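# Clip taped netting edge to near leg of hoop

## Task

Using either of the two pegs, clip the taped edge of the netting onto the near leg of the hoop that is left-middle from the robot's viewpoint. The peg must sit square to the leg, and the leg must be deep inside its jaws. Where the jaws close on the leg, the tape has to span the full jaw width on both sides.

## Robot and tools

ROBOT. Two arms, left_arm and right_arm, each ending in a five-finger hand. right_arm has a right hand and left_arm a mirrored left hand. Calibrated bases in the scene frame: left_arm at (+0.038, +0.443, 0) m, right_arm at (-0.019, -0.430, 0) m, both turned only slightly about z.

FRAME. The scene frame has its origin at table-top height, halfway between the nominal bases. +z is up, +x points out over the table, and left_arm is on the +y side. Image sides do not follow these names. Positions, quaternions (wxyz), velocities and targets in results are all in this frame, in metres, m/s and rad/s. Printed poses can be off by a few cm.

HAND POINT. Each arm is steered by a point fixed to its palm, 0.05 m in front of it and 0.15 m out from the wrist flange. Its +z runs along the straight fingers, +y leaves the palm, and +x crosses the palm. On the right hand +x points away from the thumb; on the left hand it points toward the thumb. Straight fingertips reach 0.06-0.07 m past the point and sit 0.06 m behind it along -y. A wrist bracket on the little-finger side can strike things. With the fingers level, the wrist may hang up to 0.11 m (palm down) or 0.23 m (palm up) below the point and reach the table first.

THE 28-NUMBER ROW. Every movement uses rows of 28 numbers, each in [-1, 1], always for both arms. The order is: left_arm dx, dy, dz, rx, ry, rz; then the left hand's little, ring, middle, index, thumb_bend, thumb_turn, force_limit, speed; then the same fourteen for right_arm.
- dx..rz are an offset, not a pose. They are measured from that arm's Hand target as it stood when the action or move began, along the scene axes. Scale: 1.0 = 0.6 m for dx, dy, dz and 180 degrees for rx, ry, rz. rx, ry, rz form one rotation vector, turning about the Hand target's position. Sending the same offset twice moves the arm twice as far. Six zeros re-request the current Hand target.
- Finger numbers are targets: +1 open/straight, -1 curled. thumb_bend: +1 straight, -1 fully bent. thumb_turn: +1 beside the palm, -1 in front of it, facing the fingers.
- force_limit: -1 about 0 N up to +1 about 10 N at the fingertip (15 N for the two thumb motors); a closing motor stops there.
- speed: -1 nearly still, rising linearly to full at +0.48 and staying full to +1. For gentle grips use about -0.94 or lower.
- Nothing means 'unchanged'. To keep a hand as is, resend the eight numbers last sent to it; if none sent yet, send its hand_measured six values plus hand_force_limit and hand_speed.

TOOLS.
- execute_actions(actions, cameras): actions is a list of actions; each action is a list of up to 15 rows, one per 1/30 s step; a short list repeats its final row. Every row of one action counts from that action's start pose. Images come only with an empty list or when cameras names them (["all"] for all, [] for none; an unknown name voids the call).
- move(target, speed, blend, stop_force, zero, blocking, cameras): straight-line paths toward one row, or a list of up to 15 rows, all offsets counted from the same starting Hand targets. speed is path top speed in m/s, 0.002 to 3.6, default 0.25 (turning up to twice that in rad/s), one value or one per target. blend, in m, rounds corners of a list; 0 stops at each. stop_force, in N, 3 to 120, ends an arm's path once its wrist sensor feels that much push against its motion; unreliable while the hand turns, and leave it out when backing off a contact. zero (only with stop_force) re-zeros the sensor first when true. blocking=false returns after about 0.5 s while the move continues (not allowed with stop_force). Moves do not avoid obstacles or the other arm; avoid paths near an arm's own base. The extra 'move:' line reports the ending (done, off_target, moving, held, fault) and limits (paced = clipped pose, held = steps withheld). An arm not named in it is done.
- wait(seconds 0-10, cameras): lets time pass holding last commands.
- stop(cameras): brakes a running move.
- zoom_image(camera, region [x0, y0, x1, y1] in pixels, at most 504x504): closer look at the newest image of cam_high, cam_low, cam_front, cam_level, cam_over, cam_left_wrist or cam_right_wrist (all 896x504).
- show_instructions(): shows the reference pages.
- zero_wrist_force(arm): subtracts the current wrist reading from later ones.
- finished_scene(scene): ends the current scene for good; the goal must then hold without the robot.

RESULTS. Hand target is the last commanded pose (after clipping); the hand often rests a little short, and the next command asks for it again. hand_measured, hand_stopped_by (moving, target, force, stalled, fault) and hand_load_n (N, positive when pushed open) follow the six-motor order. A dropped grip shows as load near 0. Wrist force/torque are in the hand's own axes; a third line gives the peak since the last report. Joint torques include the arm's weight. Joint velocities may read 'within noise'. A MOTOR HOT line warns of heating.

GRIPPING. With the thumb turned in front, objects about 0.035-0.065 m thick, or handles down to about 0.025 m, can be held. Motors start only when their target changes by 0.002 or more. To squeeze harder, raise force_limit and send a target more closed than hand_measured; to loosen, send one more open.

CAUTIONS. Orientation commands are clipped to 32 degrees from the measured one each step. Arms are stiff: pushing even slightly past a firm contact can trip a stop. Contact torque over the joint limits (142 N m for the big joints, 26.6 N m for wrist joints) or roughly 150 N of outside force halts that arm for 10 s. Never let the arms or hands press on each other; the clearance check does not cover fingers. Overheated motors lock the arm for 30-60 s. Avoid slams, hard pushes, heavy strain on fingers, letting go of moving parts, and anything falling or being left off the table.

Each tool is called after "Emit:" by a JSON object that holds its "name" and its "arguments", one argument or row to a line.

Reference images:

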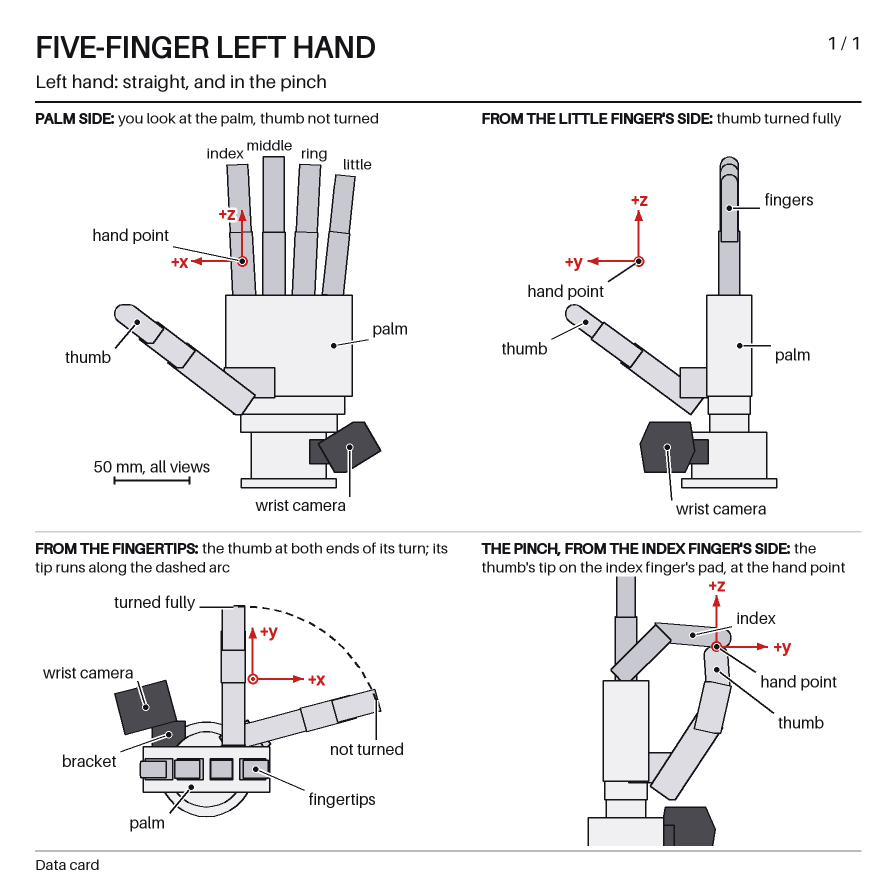

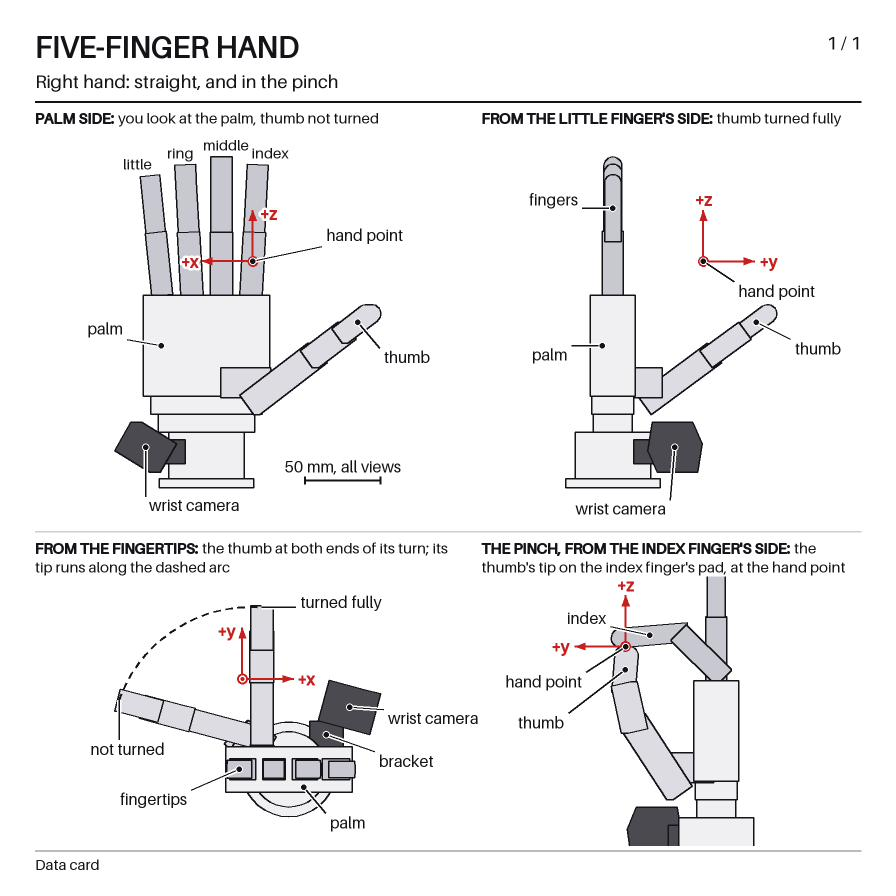

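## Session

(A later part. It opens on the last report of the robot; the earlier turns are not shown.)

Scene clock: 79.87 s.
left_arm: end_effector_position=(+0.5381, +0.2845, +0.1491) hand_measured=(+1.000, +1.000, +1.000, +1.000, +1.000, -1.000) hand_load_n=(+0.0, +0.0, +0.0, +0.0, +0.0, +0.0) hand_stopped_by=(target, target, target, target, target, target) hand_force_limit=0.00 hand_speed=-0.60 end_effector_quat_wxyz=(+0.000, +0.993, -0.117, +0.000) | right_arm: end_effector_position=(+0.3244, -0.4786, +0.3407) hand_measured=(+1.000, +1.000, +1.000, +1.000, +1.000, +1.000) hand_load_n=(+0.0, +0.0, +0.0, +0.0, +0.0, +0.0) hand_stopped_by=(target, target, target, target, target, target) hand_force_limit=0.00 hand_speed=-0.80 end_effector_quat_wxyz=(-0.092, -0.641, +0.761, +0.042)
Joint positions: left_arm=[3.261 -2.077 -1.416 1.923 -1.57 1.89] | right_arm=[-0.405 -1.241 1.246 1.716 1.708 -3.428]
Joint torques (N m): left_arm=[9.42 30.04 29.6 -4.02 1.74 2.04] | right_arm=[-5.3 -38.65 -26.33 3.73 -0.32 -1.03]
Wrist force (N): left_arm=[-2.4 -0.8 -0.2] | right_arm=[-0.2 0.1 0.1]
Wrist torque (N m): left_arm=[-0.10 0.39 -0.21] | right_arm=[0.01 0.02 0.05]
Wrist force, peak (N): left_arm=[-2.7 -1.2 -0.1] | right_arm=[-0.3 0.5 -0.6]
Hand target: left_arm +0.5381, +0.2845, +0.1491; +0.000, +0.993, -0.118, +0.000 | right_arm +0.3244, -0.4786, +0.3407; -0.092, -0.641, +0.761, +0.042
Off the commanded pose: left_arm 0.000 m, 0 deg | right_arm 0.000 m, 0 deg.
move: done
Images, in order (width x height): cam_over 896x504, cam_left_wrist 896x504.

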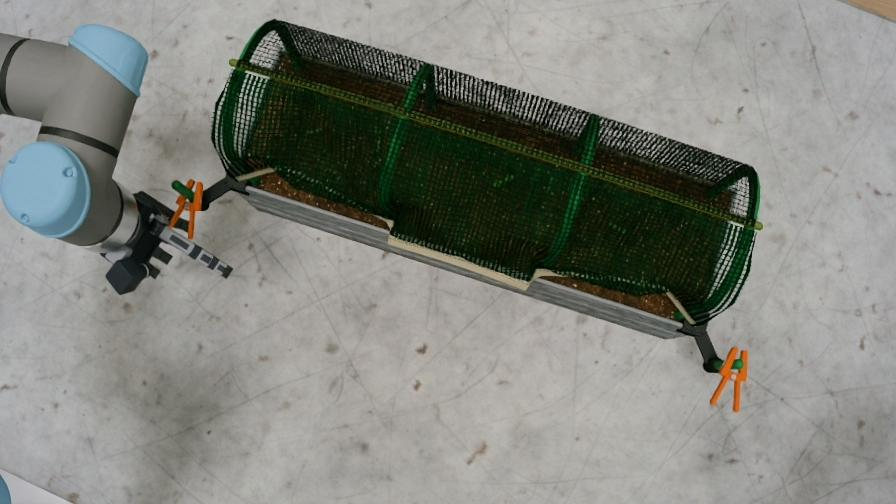

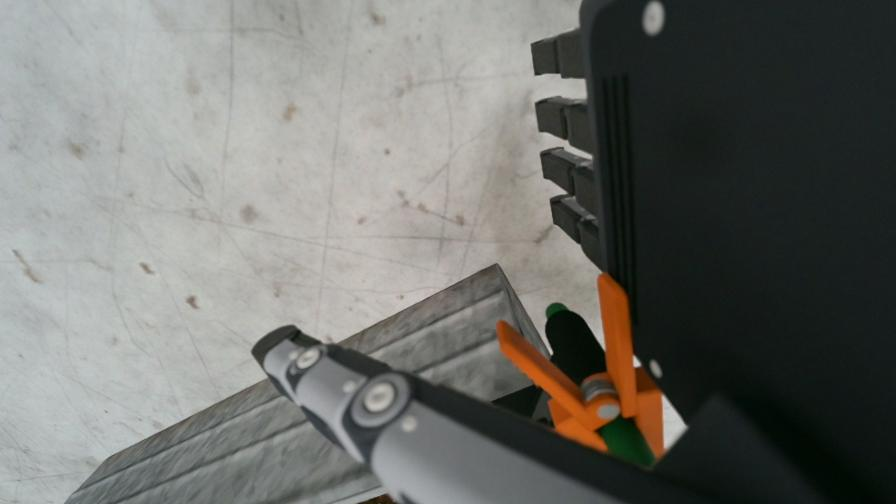

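Emit:
{"name": "move", "arguments": {
  "target": [
    [0,0,0,0,0,0,1,1,1,1,0.05,-1,0,-0.85,0,0,0,0,0,0,1,1,1,1,1,1,0,-0.8]
  ],
  "cameras": ["cam_left_wrist","cam_level"],
  "speed": 0.05
}}

Emit:
{"name": "zoom_image", "arguments": {
  "camera": "cam_left_wrist",
  "region": [440, 230, 700, 480]
}}

Emit:
{"name": "zoom_image", "arguments": {
  "camera": "cam_level",
  "region": [0, 200, 180, 390]
}}

Scene clock: 84.77 s.
left_arm: end_effector_position=(+0.5381, +0.2845, +0.1491) hand_measured=(+1.000, +1.000, +1.000, +1.000, +0.050, -1.000) hand_load_n=(+0.0, +0.0, +0.0, +0.0, +0.0, +0.0) hand_stopped_by=(target, target, target, target, target, target) hand_force_limit=0.00 hand_speed=-0.85 end_effector_quat_wxyz=(+0.000, +0.993, -0.118, +0.000) | right_arm: end_effector_position=(+0.3244, -0.4786, +0.3407) hand_measured=(+1.000, +1.000, +1.000, +1.000, +1.000, +1.000) hand_load_n=(+0.0, +0.0, +0.0, +0.0, +0.0, +0.0) hand_stopped_by=(target, target, target, target, target, target) hand_force_limit=0.00 hand_speed=-0.80 end_effector_quat_wxyz=(-0.092, -0.641, +0.761, +0.042)
Joint positions: left_arm=[3.261 -2.077 -1.416 1.923 -1.57 1.89] | right_arm=[-0.405 -1.241 1.246 1.716 1.708 -3.428]
Joint torques (N m): left_arm=[10.52 29.19 28.08 -3.71 1.7 1.72] | right_arm=[-5.4 -38.49 -26.03 3.73 -0.28 -0.9]
Wrist force (N): left_arm=[-2.3 -0.7 -0.4] | right_arm=[-0.3 0.2 0.1]
Wrist torque (N m): left_arm=[-0.06 0.35 -0.21] | right_arm=[0.02 0.02 0.05]
Wrist force, peak (N): left_arm=[-2.6 -0.8 -0.3] | right_arm=[0.0 0.0 -0.6]
Hand target: left_arm +0.5381, +0.2845, +0.1491; +0.000, +0.993, -0.118, +0.000 | right_arm +0.3244, -0.4786, +0.3407; -0.092, -0.641, +0.761, +0.042
Off the commanded pose: left_arm 0.000 m, 0 deg | right_arm 0.000 m, 0 deg.
move: done
Images, in order (width x height): cam_level 896x504, cam_left_wrist 896x504.

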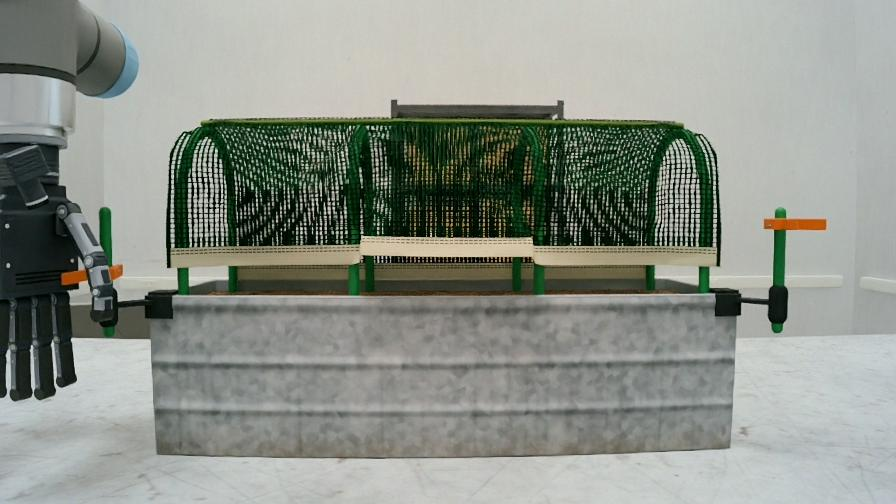

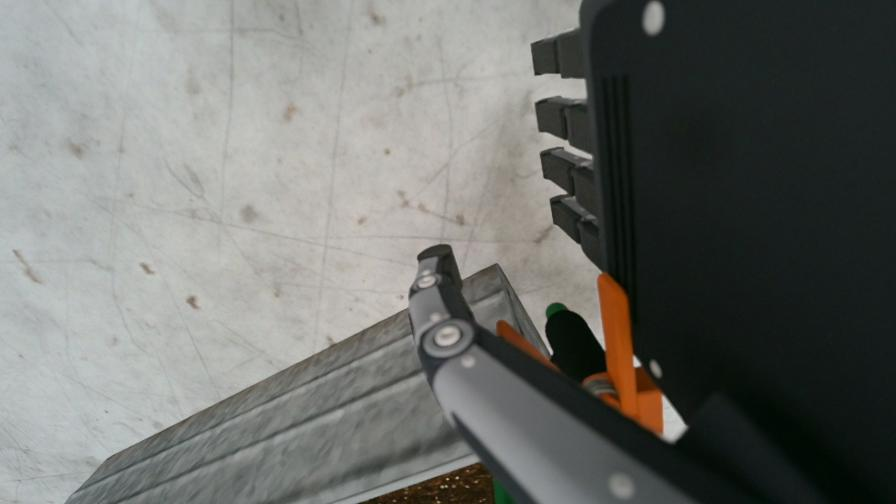

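Scaled by 1.938 from the camera's 896x504 image, which has a finer 1280x720 frame.

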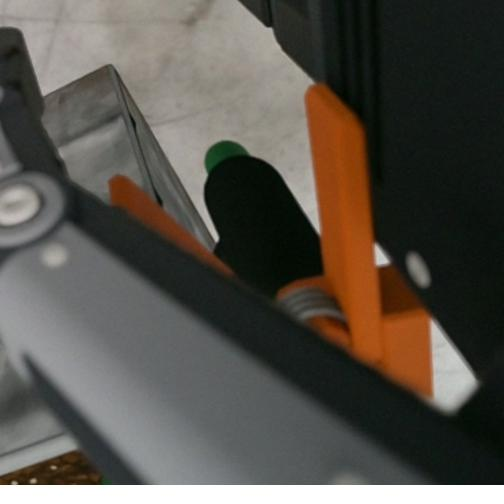

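Scaled by 2.653 from the camera's 896x504 image, which has a finer 1280x720 frame.

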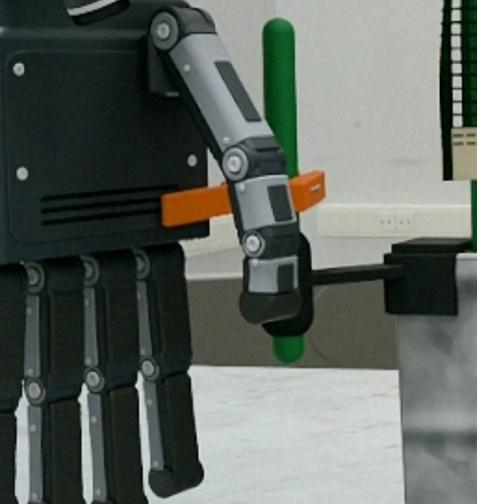

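Emit:
{"name": "move", "arguments": {
  "target": [
    [0,0,0,0,0,0,1,1,1,1,-0.2,-1,0.5,-0.9,0,0,0,0,0,0,1,1,1,1,1,1,0,-0.8]
  ],
  "cameras": ["cam_left_wrist","cam_level","cam_over"],
  "speed": 0.05
}}

Emit:
{"name": "zoom_image", "arguments": {
  "camera": "cam_over",
  "region": [120, 160, 240, 280]
}}

Emit:
{"name": "zoom_image", "arguments": {
  "camera": "cam_level",
  "region": [0, 200, 180, 390]
}}

Scene clock: 86.97 s.
left_arm: end_effector_position=(+0.5381, +0.2845, +0.1491) hand_measured=(+1.000, +1.000, +1.000, +1.000, -0.200, -1.000) hand_load_n=(+0.0, +0.0, +0.0, +0.0, +0.5, -0.5) hand_stopped_by=(target, target, target, target, target, target) hand_force_limit=0.50 hand_speed=-0.90 end_effector_quat_wxyz=(+0.000, +0.993, -0.118, +0.000) | right_arm: end_effector_position=(+0.3244, -0.4786, +0.3407) hand_measured=(+1.000, +1.000, +1.000, +1.000, +1.000, +1.000) hand_load_n=(+0.0, +0.0, +0.0, +0.0, +0.0, +0.0) hand_stopped_by=(target, target, target, target, target, target) hand_force_limit=0.00 hand_speed=-0.80 end_effector_quat_wxyz=(-0.092, -0.641, +0.761, +0.042)
Joint positions: left_arm=[3.261 -2.077 -1.416 1.923 -1.57 1.89] | right_arm=[-0.405 -1.241 1.246 1.716 1.708 -3.428]
Joint torques (N m): left_arm=[10.82 30.02 28.75 -3.7 1.52 1.83] | right_arm=[-5.06 -38.87 -26.63 3.66 -0.29 -0.98]
Wrist force (N): left_arm=[-3.0 0.0 -0.2] | right_arm=[-0.2 0.1 -0.1]
Wrist torque (N m): left_arm=[-0.03 0.42 -0.24] | right_arm=[0.02 0.02 0.05]
Wrist force, peak (N): left_arm=[-3.0 0.0 -0.2] | right_arm=[-0.2 0.0 -0.5]
Hand target: left_arm +0.5381, +0.2845, +0.1491; +0.000, +0.993, -0.118, +0.000 | right_arm +0.3244, -0.4786, +0.3407; -0.092, -0.641, +0.761, +0.042
Off the commanded pose: left_arm 0.000 m, 0 deg | right_arm 0.000 m, 0 deg.
move: done
Images, in order (width x height): cam_level 896x504, cam_over 896x504, cam_left_wrist 896x504.

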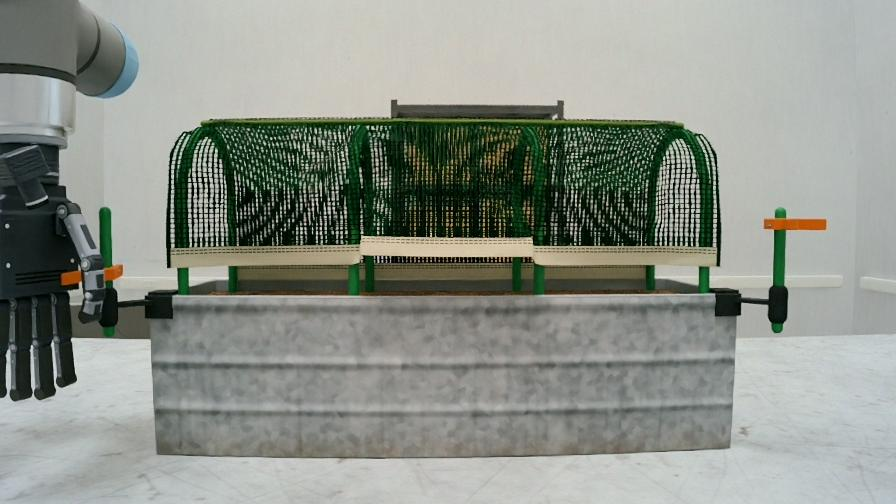

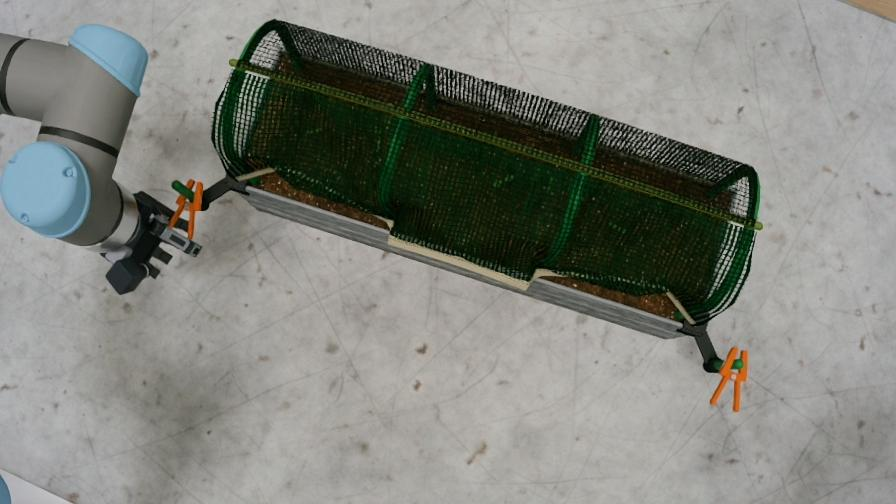

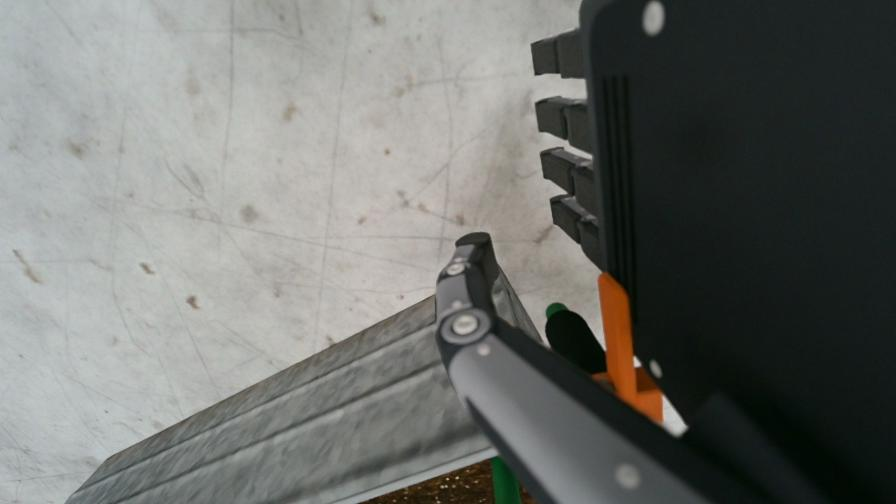

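Scaled by 4.200 from the camera's 896x504 image, which has a finer 1280x720 frame.

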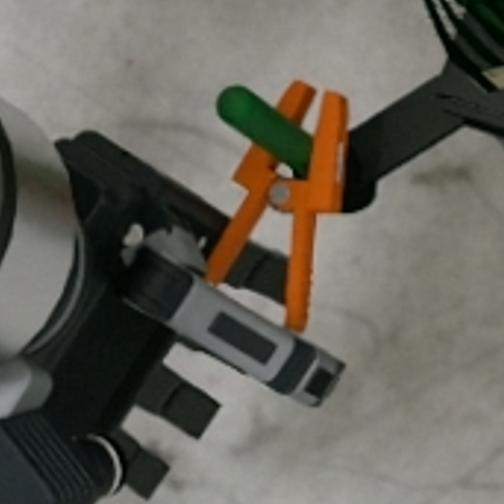

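Scaled by 2.653 from the camera's 896x504 image, which has a finer 1280x720 frame.

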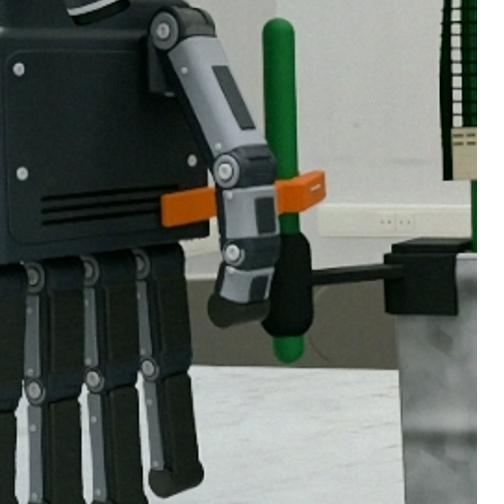

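Emit:
{"name": "move", "arguments": {
  "target": [
    [0,0,0,0,0,0,1,1,1,1,-0.4,-1,1,-0.9,0,0,0,0,0,0,1,1,1,1,1,1,0,-0.8]
  ],
  "cameras": ["cam_left_wrist","cam_level","cam_over"],
  "speed": 0.05
}}

Emit:
{"name": "zoom_image", "arguments": {
  "camera": "cam_over",
  "region": [120, 160, 240, 280]
}}

Emit:
{"name": "zoom_image", "arguments": {
  "camera": "cam_level",
  "region": [0, 200, 180, 390]
}}

Scene clock: 88.80 s.
left_arm: end_effector_position=(+0.5381, +0.2845, +0.1491) hand_measured=(+1.000, +1.000, +1.000, +1.000, -0.400, -1.000) hand_load_n=(+0.0, +0.0, +0.0, +0.0, +0.0, -0.5) hand_stopped_by=(target, target, target, target, target, target) hand_force_limit=1.00 hand_speed=-0.90 end_effector_quat_wxyz=(+0.000, +0.993, -0.118, +0.000) | right_arm: end_effector_position=(+0.3244, -0.4786, +0.3407) hand_measured=(+1.000, +1.000, +1.000, +1.000, +1.000, +1.000) hand_load_n=(+0.5, +0.0, +0.0, +0.0, +0.0, +0.0) hand_stopped_by=(target, target, target, target, target, target) hand_force_limit=0.00 hand_speed=-0.80 end_effector_quat_wxyz=(-0.092, -0.641, +0.761, +0.042)
Joint positions: left_arm=[3.261 -2.077 -1.416 1.923 -1.57 1.89] | right_arm=[-0.405 -1.241 1.246 1.716 1.708 -3.428]
Joint torques (N m): left_arm=[10.3 30.19 27.3 -3.58 1.08 1.5] | right_arm=[-5.63 -38.86 -25.84 3.66 -0.21 -1]
Wrist force (N): left_arm=[-3.0 -0.4 -0.2] | right_arm=[-0.4 0.1 -0.3]
Wrist torque (N m): left_arm=[-0.05 0.42 -0.23] | right_arm=[0.04 0.06 0.04]
Wrist force, peak (N): left_arm=[-3.5 0.4 -0.2] | right_arm=[-0.1 -0.1 -0.5]
Hand target: left_arm +0.5381, +0.2845, +0.1491; +0.000, +0.993, -0.118, +0.000 | right_arm +0.3244, -0.4786, +0.3407; -0.092, -0.641, +0.761, +0.042
Off the commanded pose: left_arm 0.000 m, 0 deg | right_arm 0.000 m, 0 deg.
move: done
Images, in order (width x height): cam_level 896x504, cam_over 896x504, cam_left_wrist 896x504.

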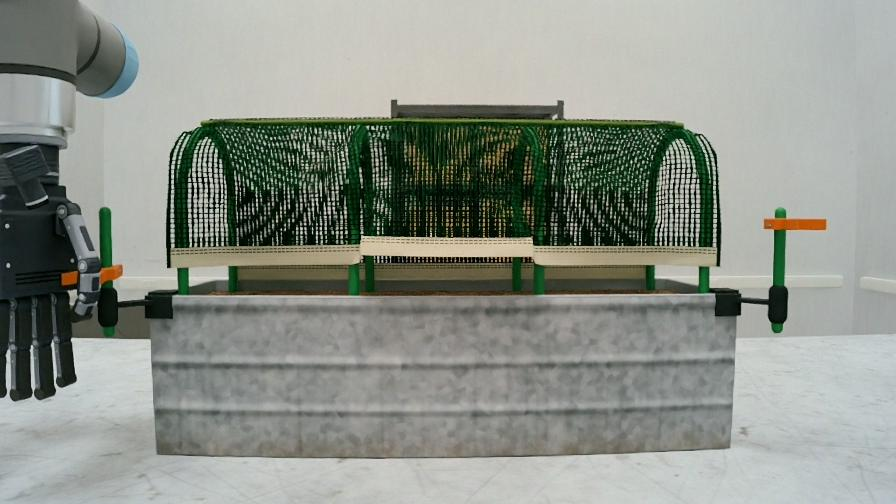

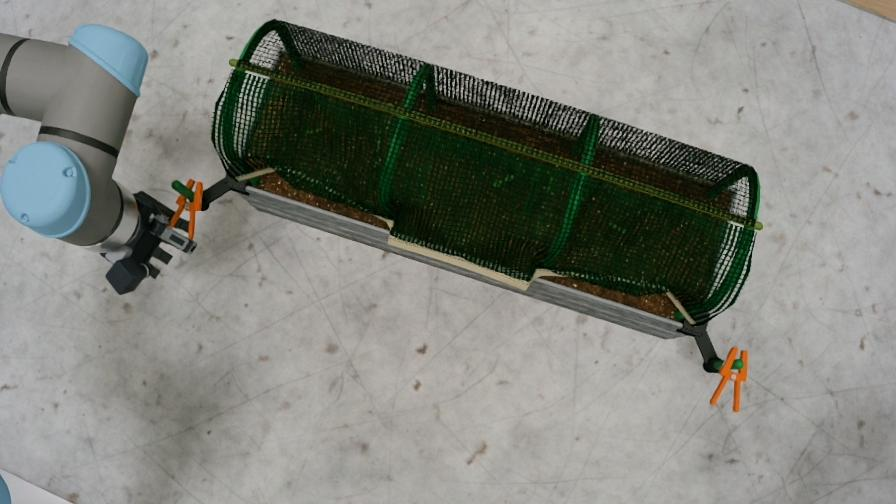

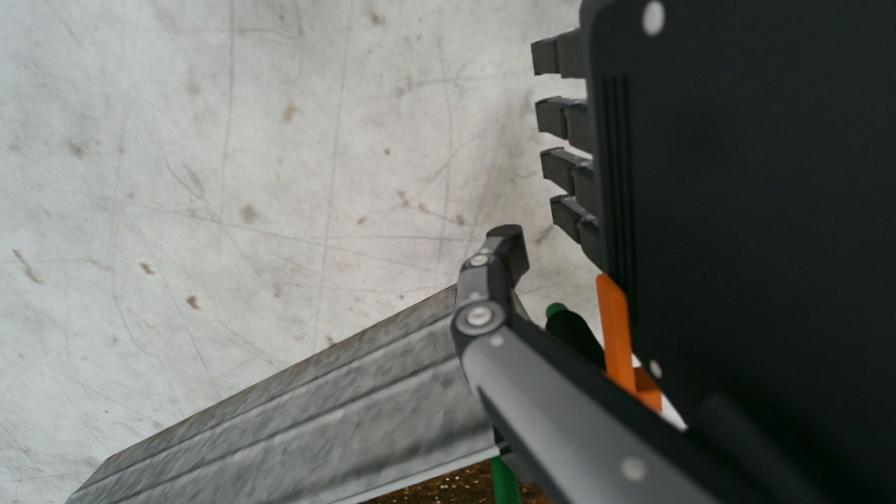

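Scaled by 4.200 from the camera's 896x504 image, which has a finer 1280x720 frame.

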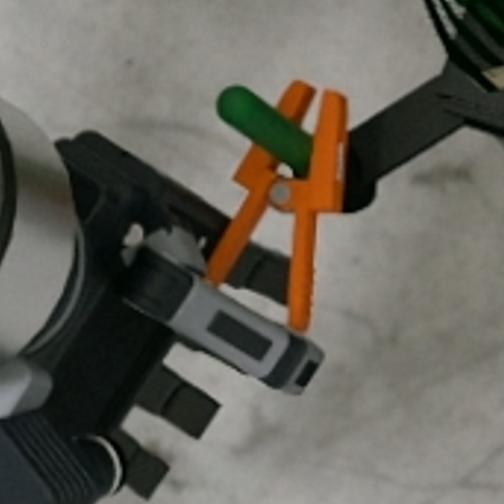

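Scaled by 2.653 from the camera's 896x504 image, which has a finer 1280x720 frame.

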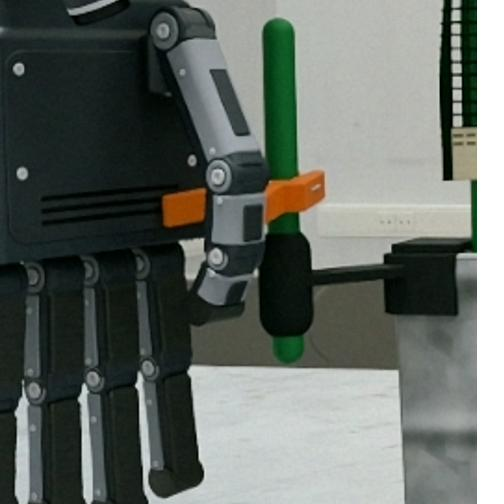

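Emit:
{"name": "move", "arguments": {
  "target": [
    [0,0,0,0,0,0,1,1,1,1,0.6,-1,0,-0.6,0,0,0,0,0,0,1,1,1,1,1,1,0,-0.8],
    [0.017,0.0012,0,0,0,0.0333,1,1,1,1,0.6,-1,0,-0.6,0,0,0,0,0,0,1,1,1,1,1,1,0,-0.8]
  ],
  "cameras": ["cam_left_wrist","cam_over","cam_level"],
  "speed": 0.05
}}

Emit:
{"name": "zoom_image", "arguments": {
  "camera": "cam_left_wrist",
  "region": [440, 230, 700, 480]
}}

Emit:
{"name": "zoom_image", "arguments": {
  "camera": "cam_over",
  "region": [120, 160, 240, 280]
}}

Scene clock: 93.77 s.
left_arm: end_effector_position=(+0.5482, +0.2852, +0.1491) hand_measured=(+1.000, +1.000, +1.000, +1.000, +0.600, -1.000) hand_load_n=(+0.0, +0.0, +0.0, +0.0, -0.5, +0.0) hand_stopped_by=(target, target, target, target, target, target) hand_force_limit=0.00 hand_speed=-0.60 end_effector_quat_wxyz=(+0.000, +0.998, -0.066, +0.000) | right_arm: end_effector_position=(+0.3244, -0.4786, +0.3407) hand_measured=(+1.000, +1.000, +1.000, +1.000, +1.000, +1.000) hand_load_n=(+0.0, +0.0, +0.0, +0.0, +0.0, +0.0) hand_stopped_by=(target, target, target, target, target, target) hand_force_limit=0.00 hand_speed=-0.80 end_effector_quat_wxyz=(-0.092, -0.641, +0.761, +0.042)
Joint positions: left_arm=[3.258 -2.085 -1.403 1.918 -1.57 1.783] | right_arm=[-0.405 -1.241 1.246 1.716 1.708 -3.428]
Joint torques (N m): left_arm=[-10.67 31 29.62 -3.95 -1.24 -1.62] | right_arm=[-4.54 -38.38 -25.13 3.59 -0.17 -0.87]
Wrist force (N): left_arm=[-2.6 -0.7 -0.2] | right_arm=[0.0 0.1 0.0]
Wrist torque (N m): left_arm=[-0.05 0.44 -0.04] | right_arm=[0.02 -0.02 0.06]
Wrist force, peak (N): left_arm=[-3.0 -0.6 -0.5] | right_arm=[0.3 0.3 -0.6]
Hand target: left_arm +0.5483, +0.2852, +0.1491; +0.000, +0.998, -0.065, +0.000 | right_arm +0.3244, -0.4786, +0.3407; -0.092, -0.641, +0.761, +0.042
Off the commanded pose: left_arm 0.000 m, 0 deg | right_arm 0.000 m, 0 deg.
move: done
Images, in order (width x height): cam_level 896x504, cam_over 896x504, cam_left_wrist 896x504.

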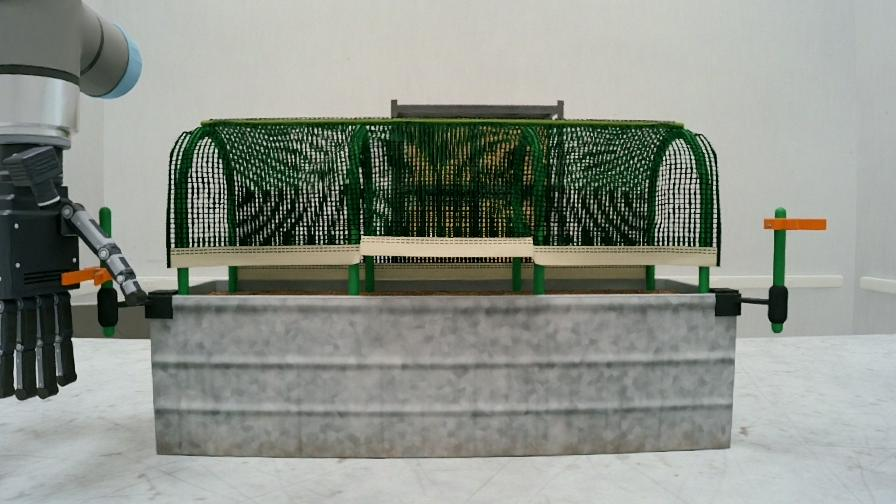

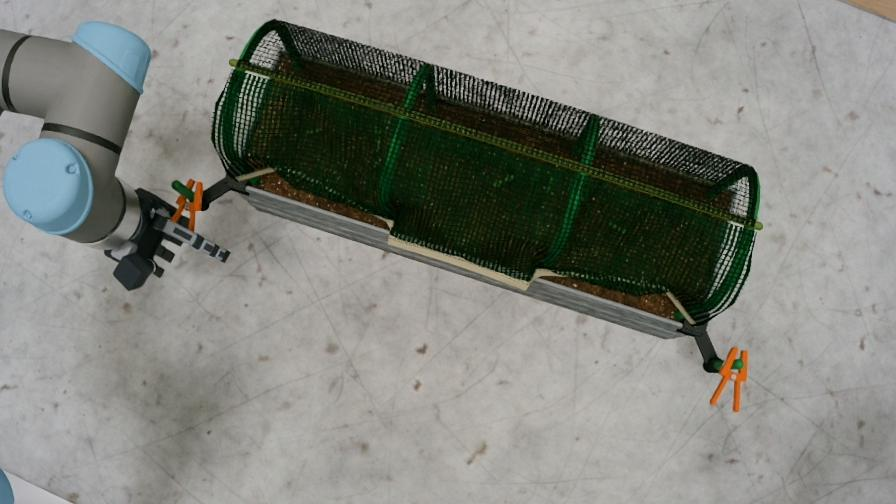

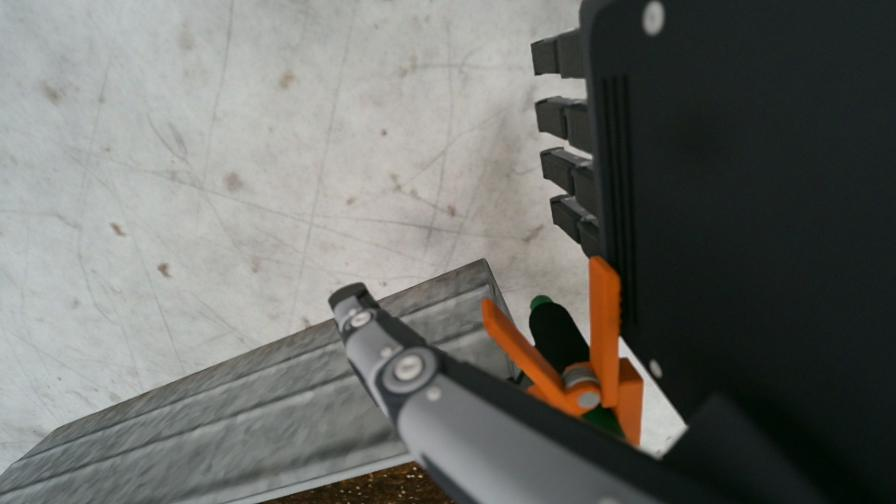

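Scaled by 1.938 from the camera's 896x504 image, which has a finer 1280x720 frame.

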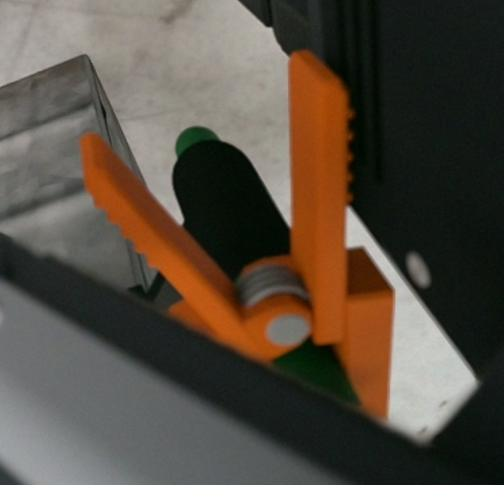

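Scaled by 4.200 from the camera's 896x504 image, which has a finer 1280x720 frame.

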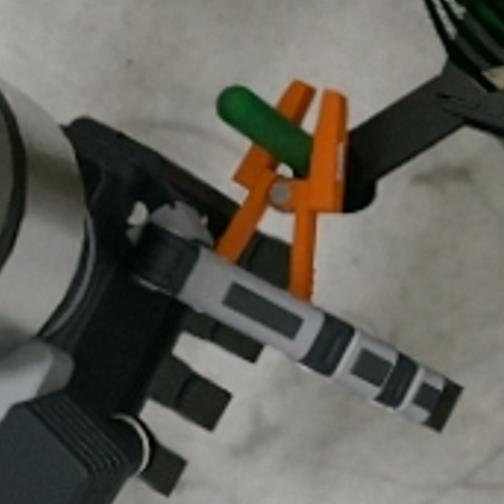

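Emit:
{"name": "execute_actions", "arguments": {
  "actions": [
    [[0,0,0,0,0,0,1,1,1,1,0.0,-1,1,-0.9,0,0,0,0,0,0,1,1,1,1,1,1,0,-0.8]]
  ],
  "cameras": ["cam_over","cam_level","cam_left_wrist"]
}}

Emit:
{"name": "zoom_image", "arguments": {
  "camera": "cam_over",
  "region": [120, 160, 240, 280]
}}

Emit:
{"name": "zoom_image", "arguments": {
  "camera": "cam_level",
  "region": [0, 200, 180, 390]
}}

Emit:
{"name": "zoom_image", "arguments": {
  "camera": "cam_left_wrist",
  "region": [440, 230, 700, 480]
}}

Scene clock: 98.53 s.
left_arm: end_effector_position=(+0.5483, +0.2852, +0.1491) hand_measured=(+1.000, +1.000, +1.000, +1.000, +0.110, -1.000) hand_load_n=(+0.0, +0.0, +0.0, +0.0, +0.0, +0.0) hand_stopped_by=(target, target, target, target, moving, target) hand_force_limit=1.00 hand_speed=-0.90 end_effector_quat_wxyz=(+0.000, +0.998, -0.065, +0.000) | right_arm: end_effector_position=(+0.3244, -0.4786, +0.3407) hand_measured=(+1.000, +1.000, +1.000, +1.000, +1.000, +1.000) hand_load_n=(+0.0, +0.0, +0.0, +0.0, +0.0, +0.0) hand_stopped_by=(target, target, target, target, target, target) hand_force_limit=0.00 hand_speed=-0.80 end_effector_quat_wxyz=(-0.092, -0.641, +0.761, +0.042)
Joint positions: left_arm=[3.258 -2.085 -1.403 1.918 -1.57 1.782] | right_arm=[-0.405 -1.241 1.246 1.716 1.708 -3.428]
Joint torques (N m): left_arm=[-10.96 29.38 29.23 -3.94 -1.29 -1.57] | right_arm=[-5.57 -38.39 -24.91 3.62 -0.34 -0.77]
Wrist force (N): left_arm=[-2.5 -0.4 -0.1] | right_arm=[-0.1 0.2 -0.3]
Wrist torque (N m): left_arm=[-0.02 0.43 -0.05] | right_arm=[0.05 0.01 0.06]
Wrist force, peak (N): left_arm=[-2.6 -0.5 -0.3] | right_arm=[0.4 0.2 -0.5]
Hand target: left_arm +0.5483, +0.2852, +0.1491; +0.000, +0.998, -0.065, +0.000 | right_arm +0.3244, -0.4786, +0.3407; -0.092, -0.641, +0.761, +0.042
Off the commanded pose: left_arm 0.000 m, 0 deg | right_arm 0.000 m, 0 deg.
not at rest: the robot was still moving 3 seconds after this call's last action.
Images, in order (width x height): cam_level 896x504, cam_over 896x504, cam_left_wrist 896x504.

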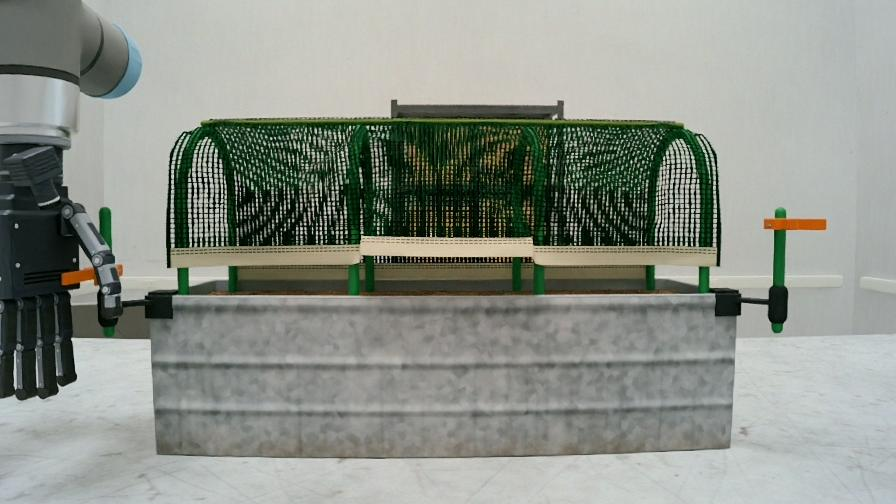

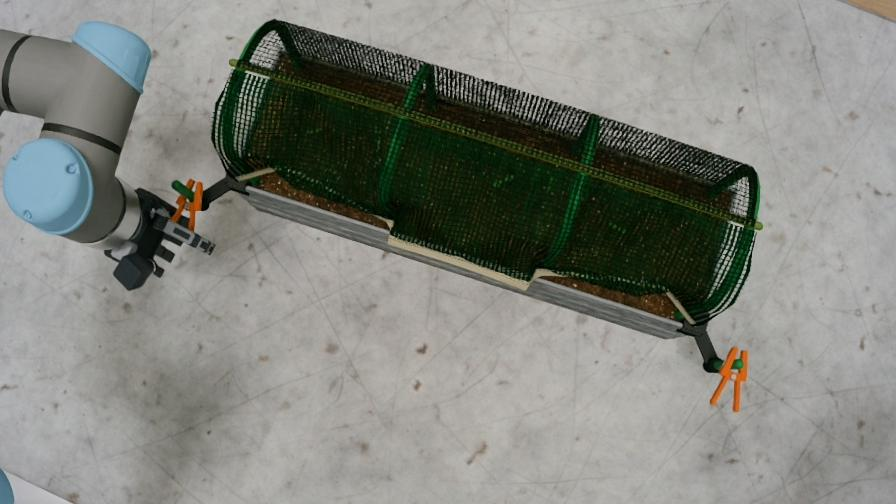

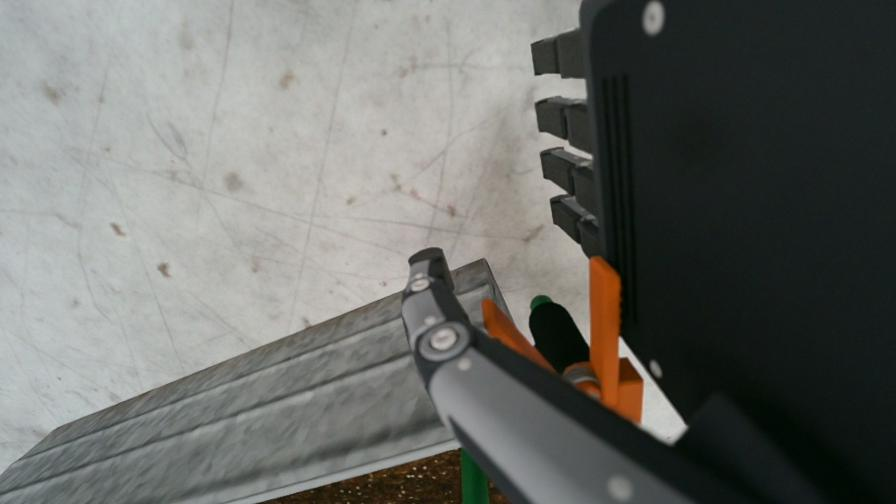

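Scaled by 4.200 from the camera's 896x504 image, which has a finer 1280x720 frame.

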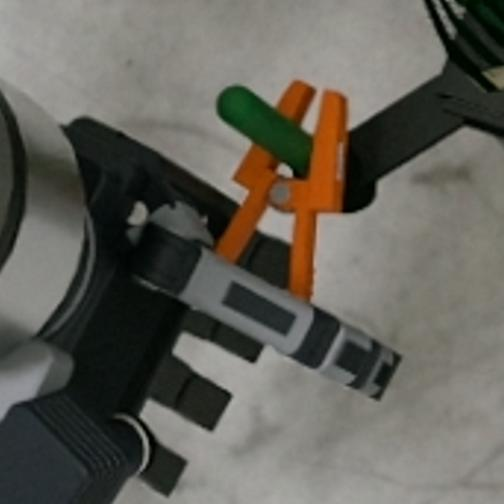

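Scaled by 2.653 from the camera's 896x504 image, which has a finer 1280x720 frame.

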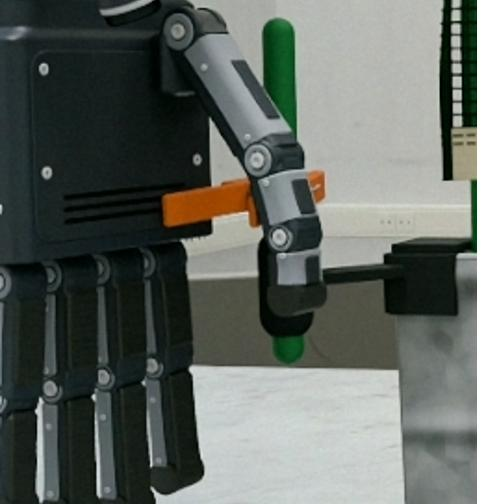

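Scaled by 1.938 from the camera's 896x504 image, which has a finer 1280x720 frame.

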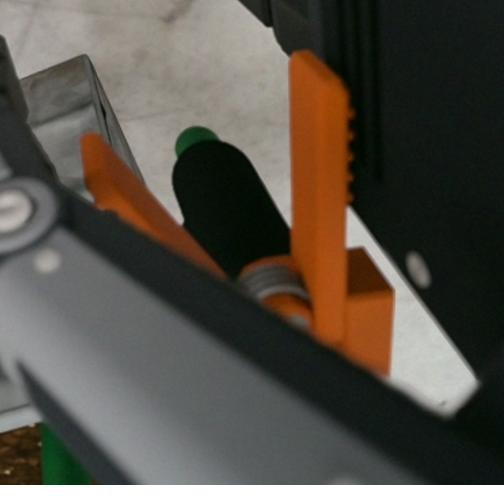

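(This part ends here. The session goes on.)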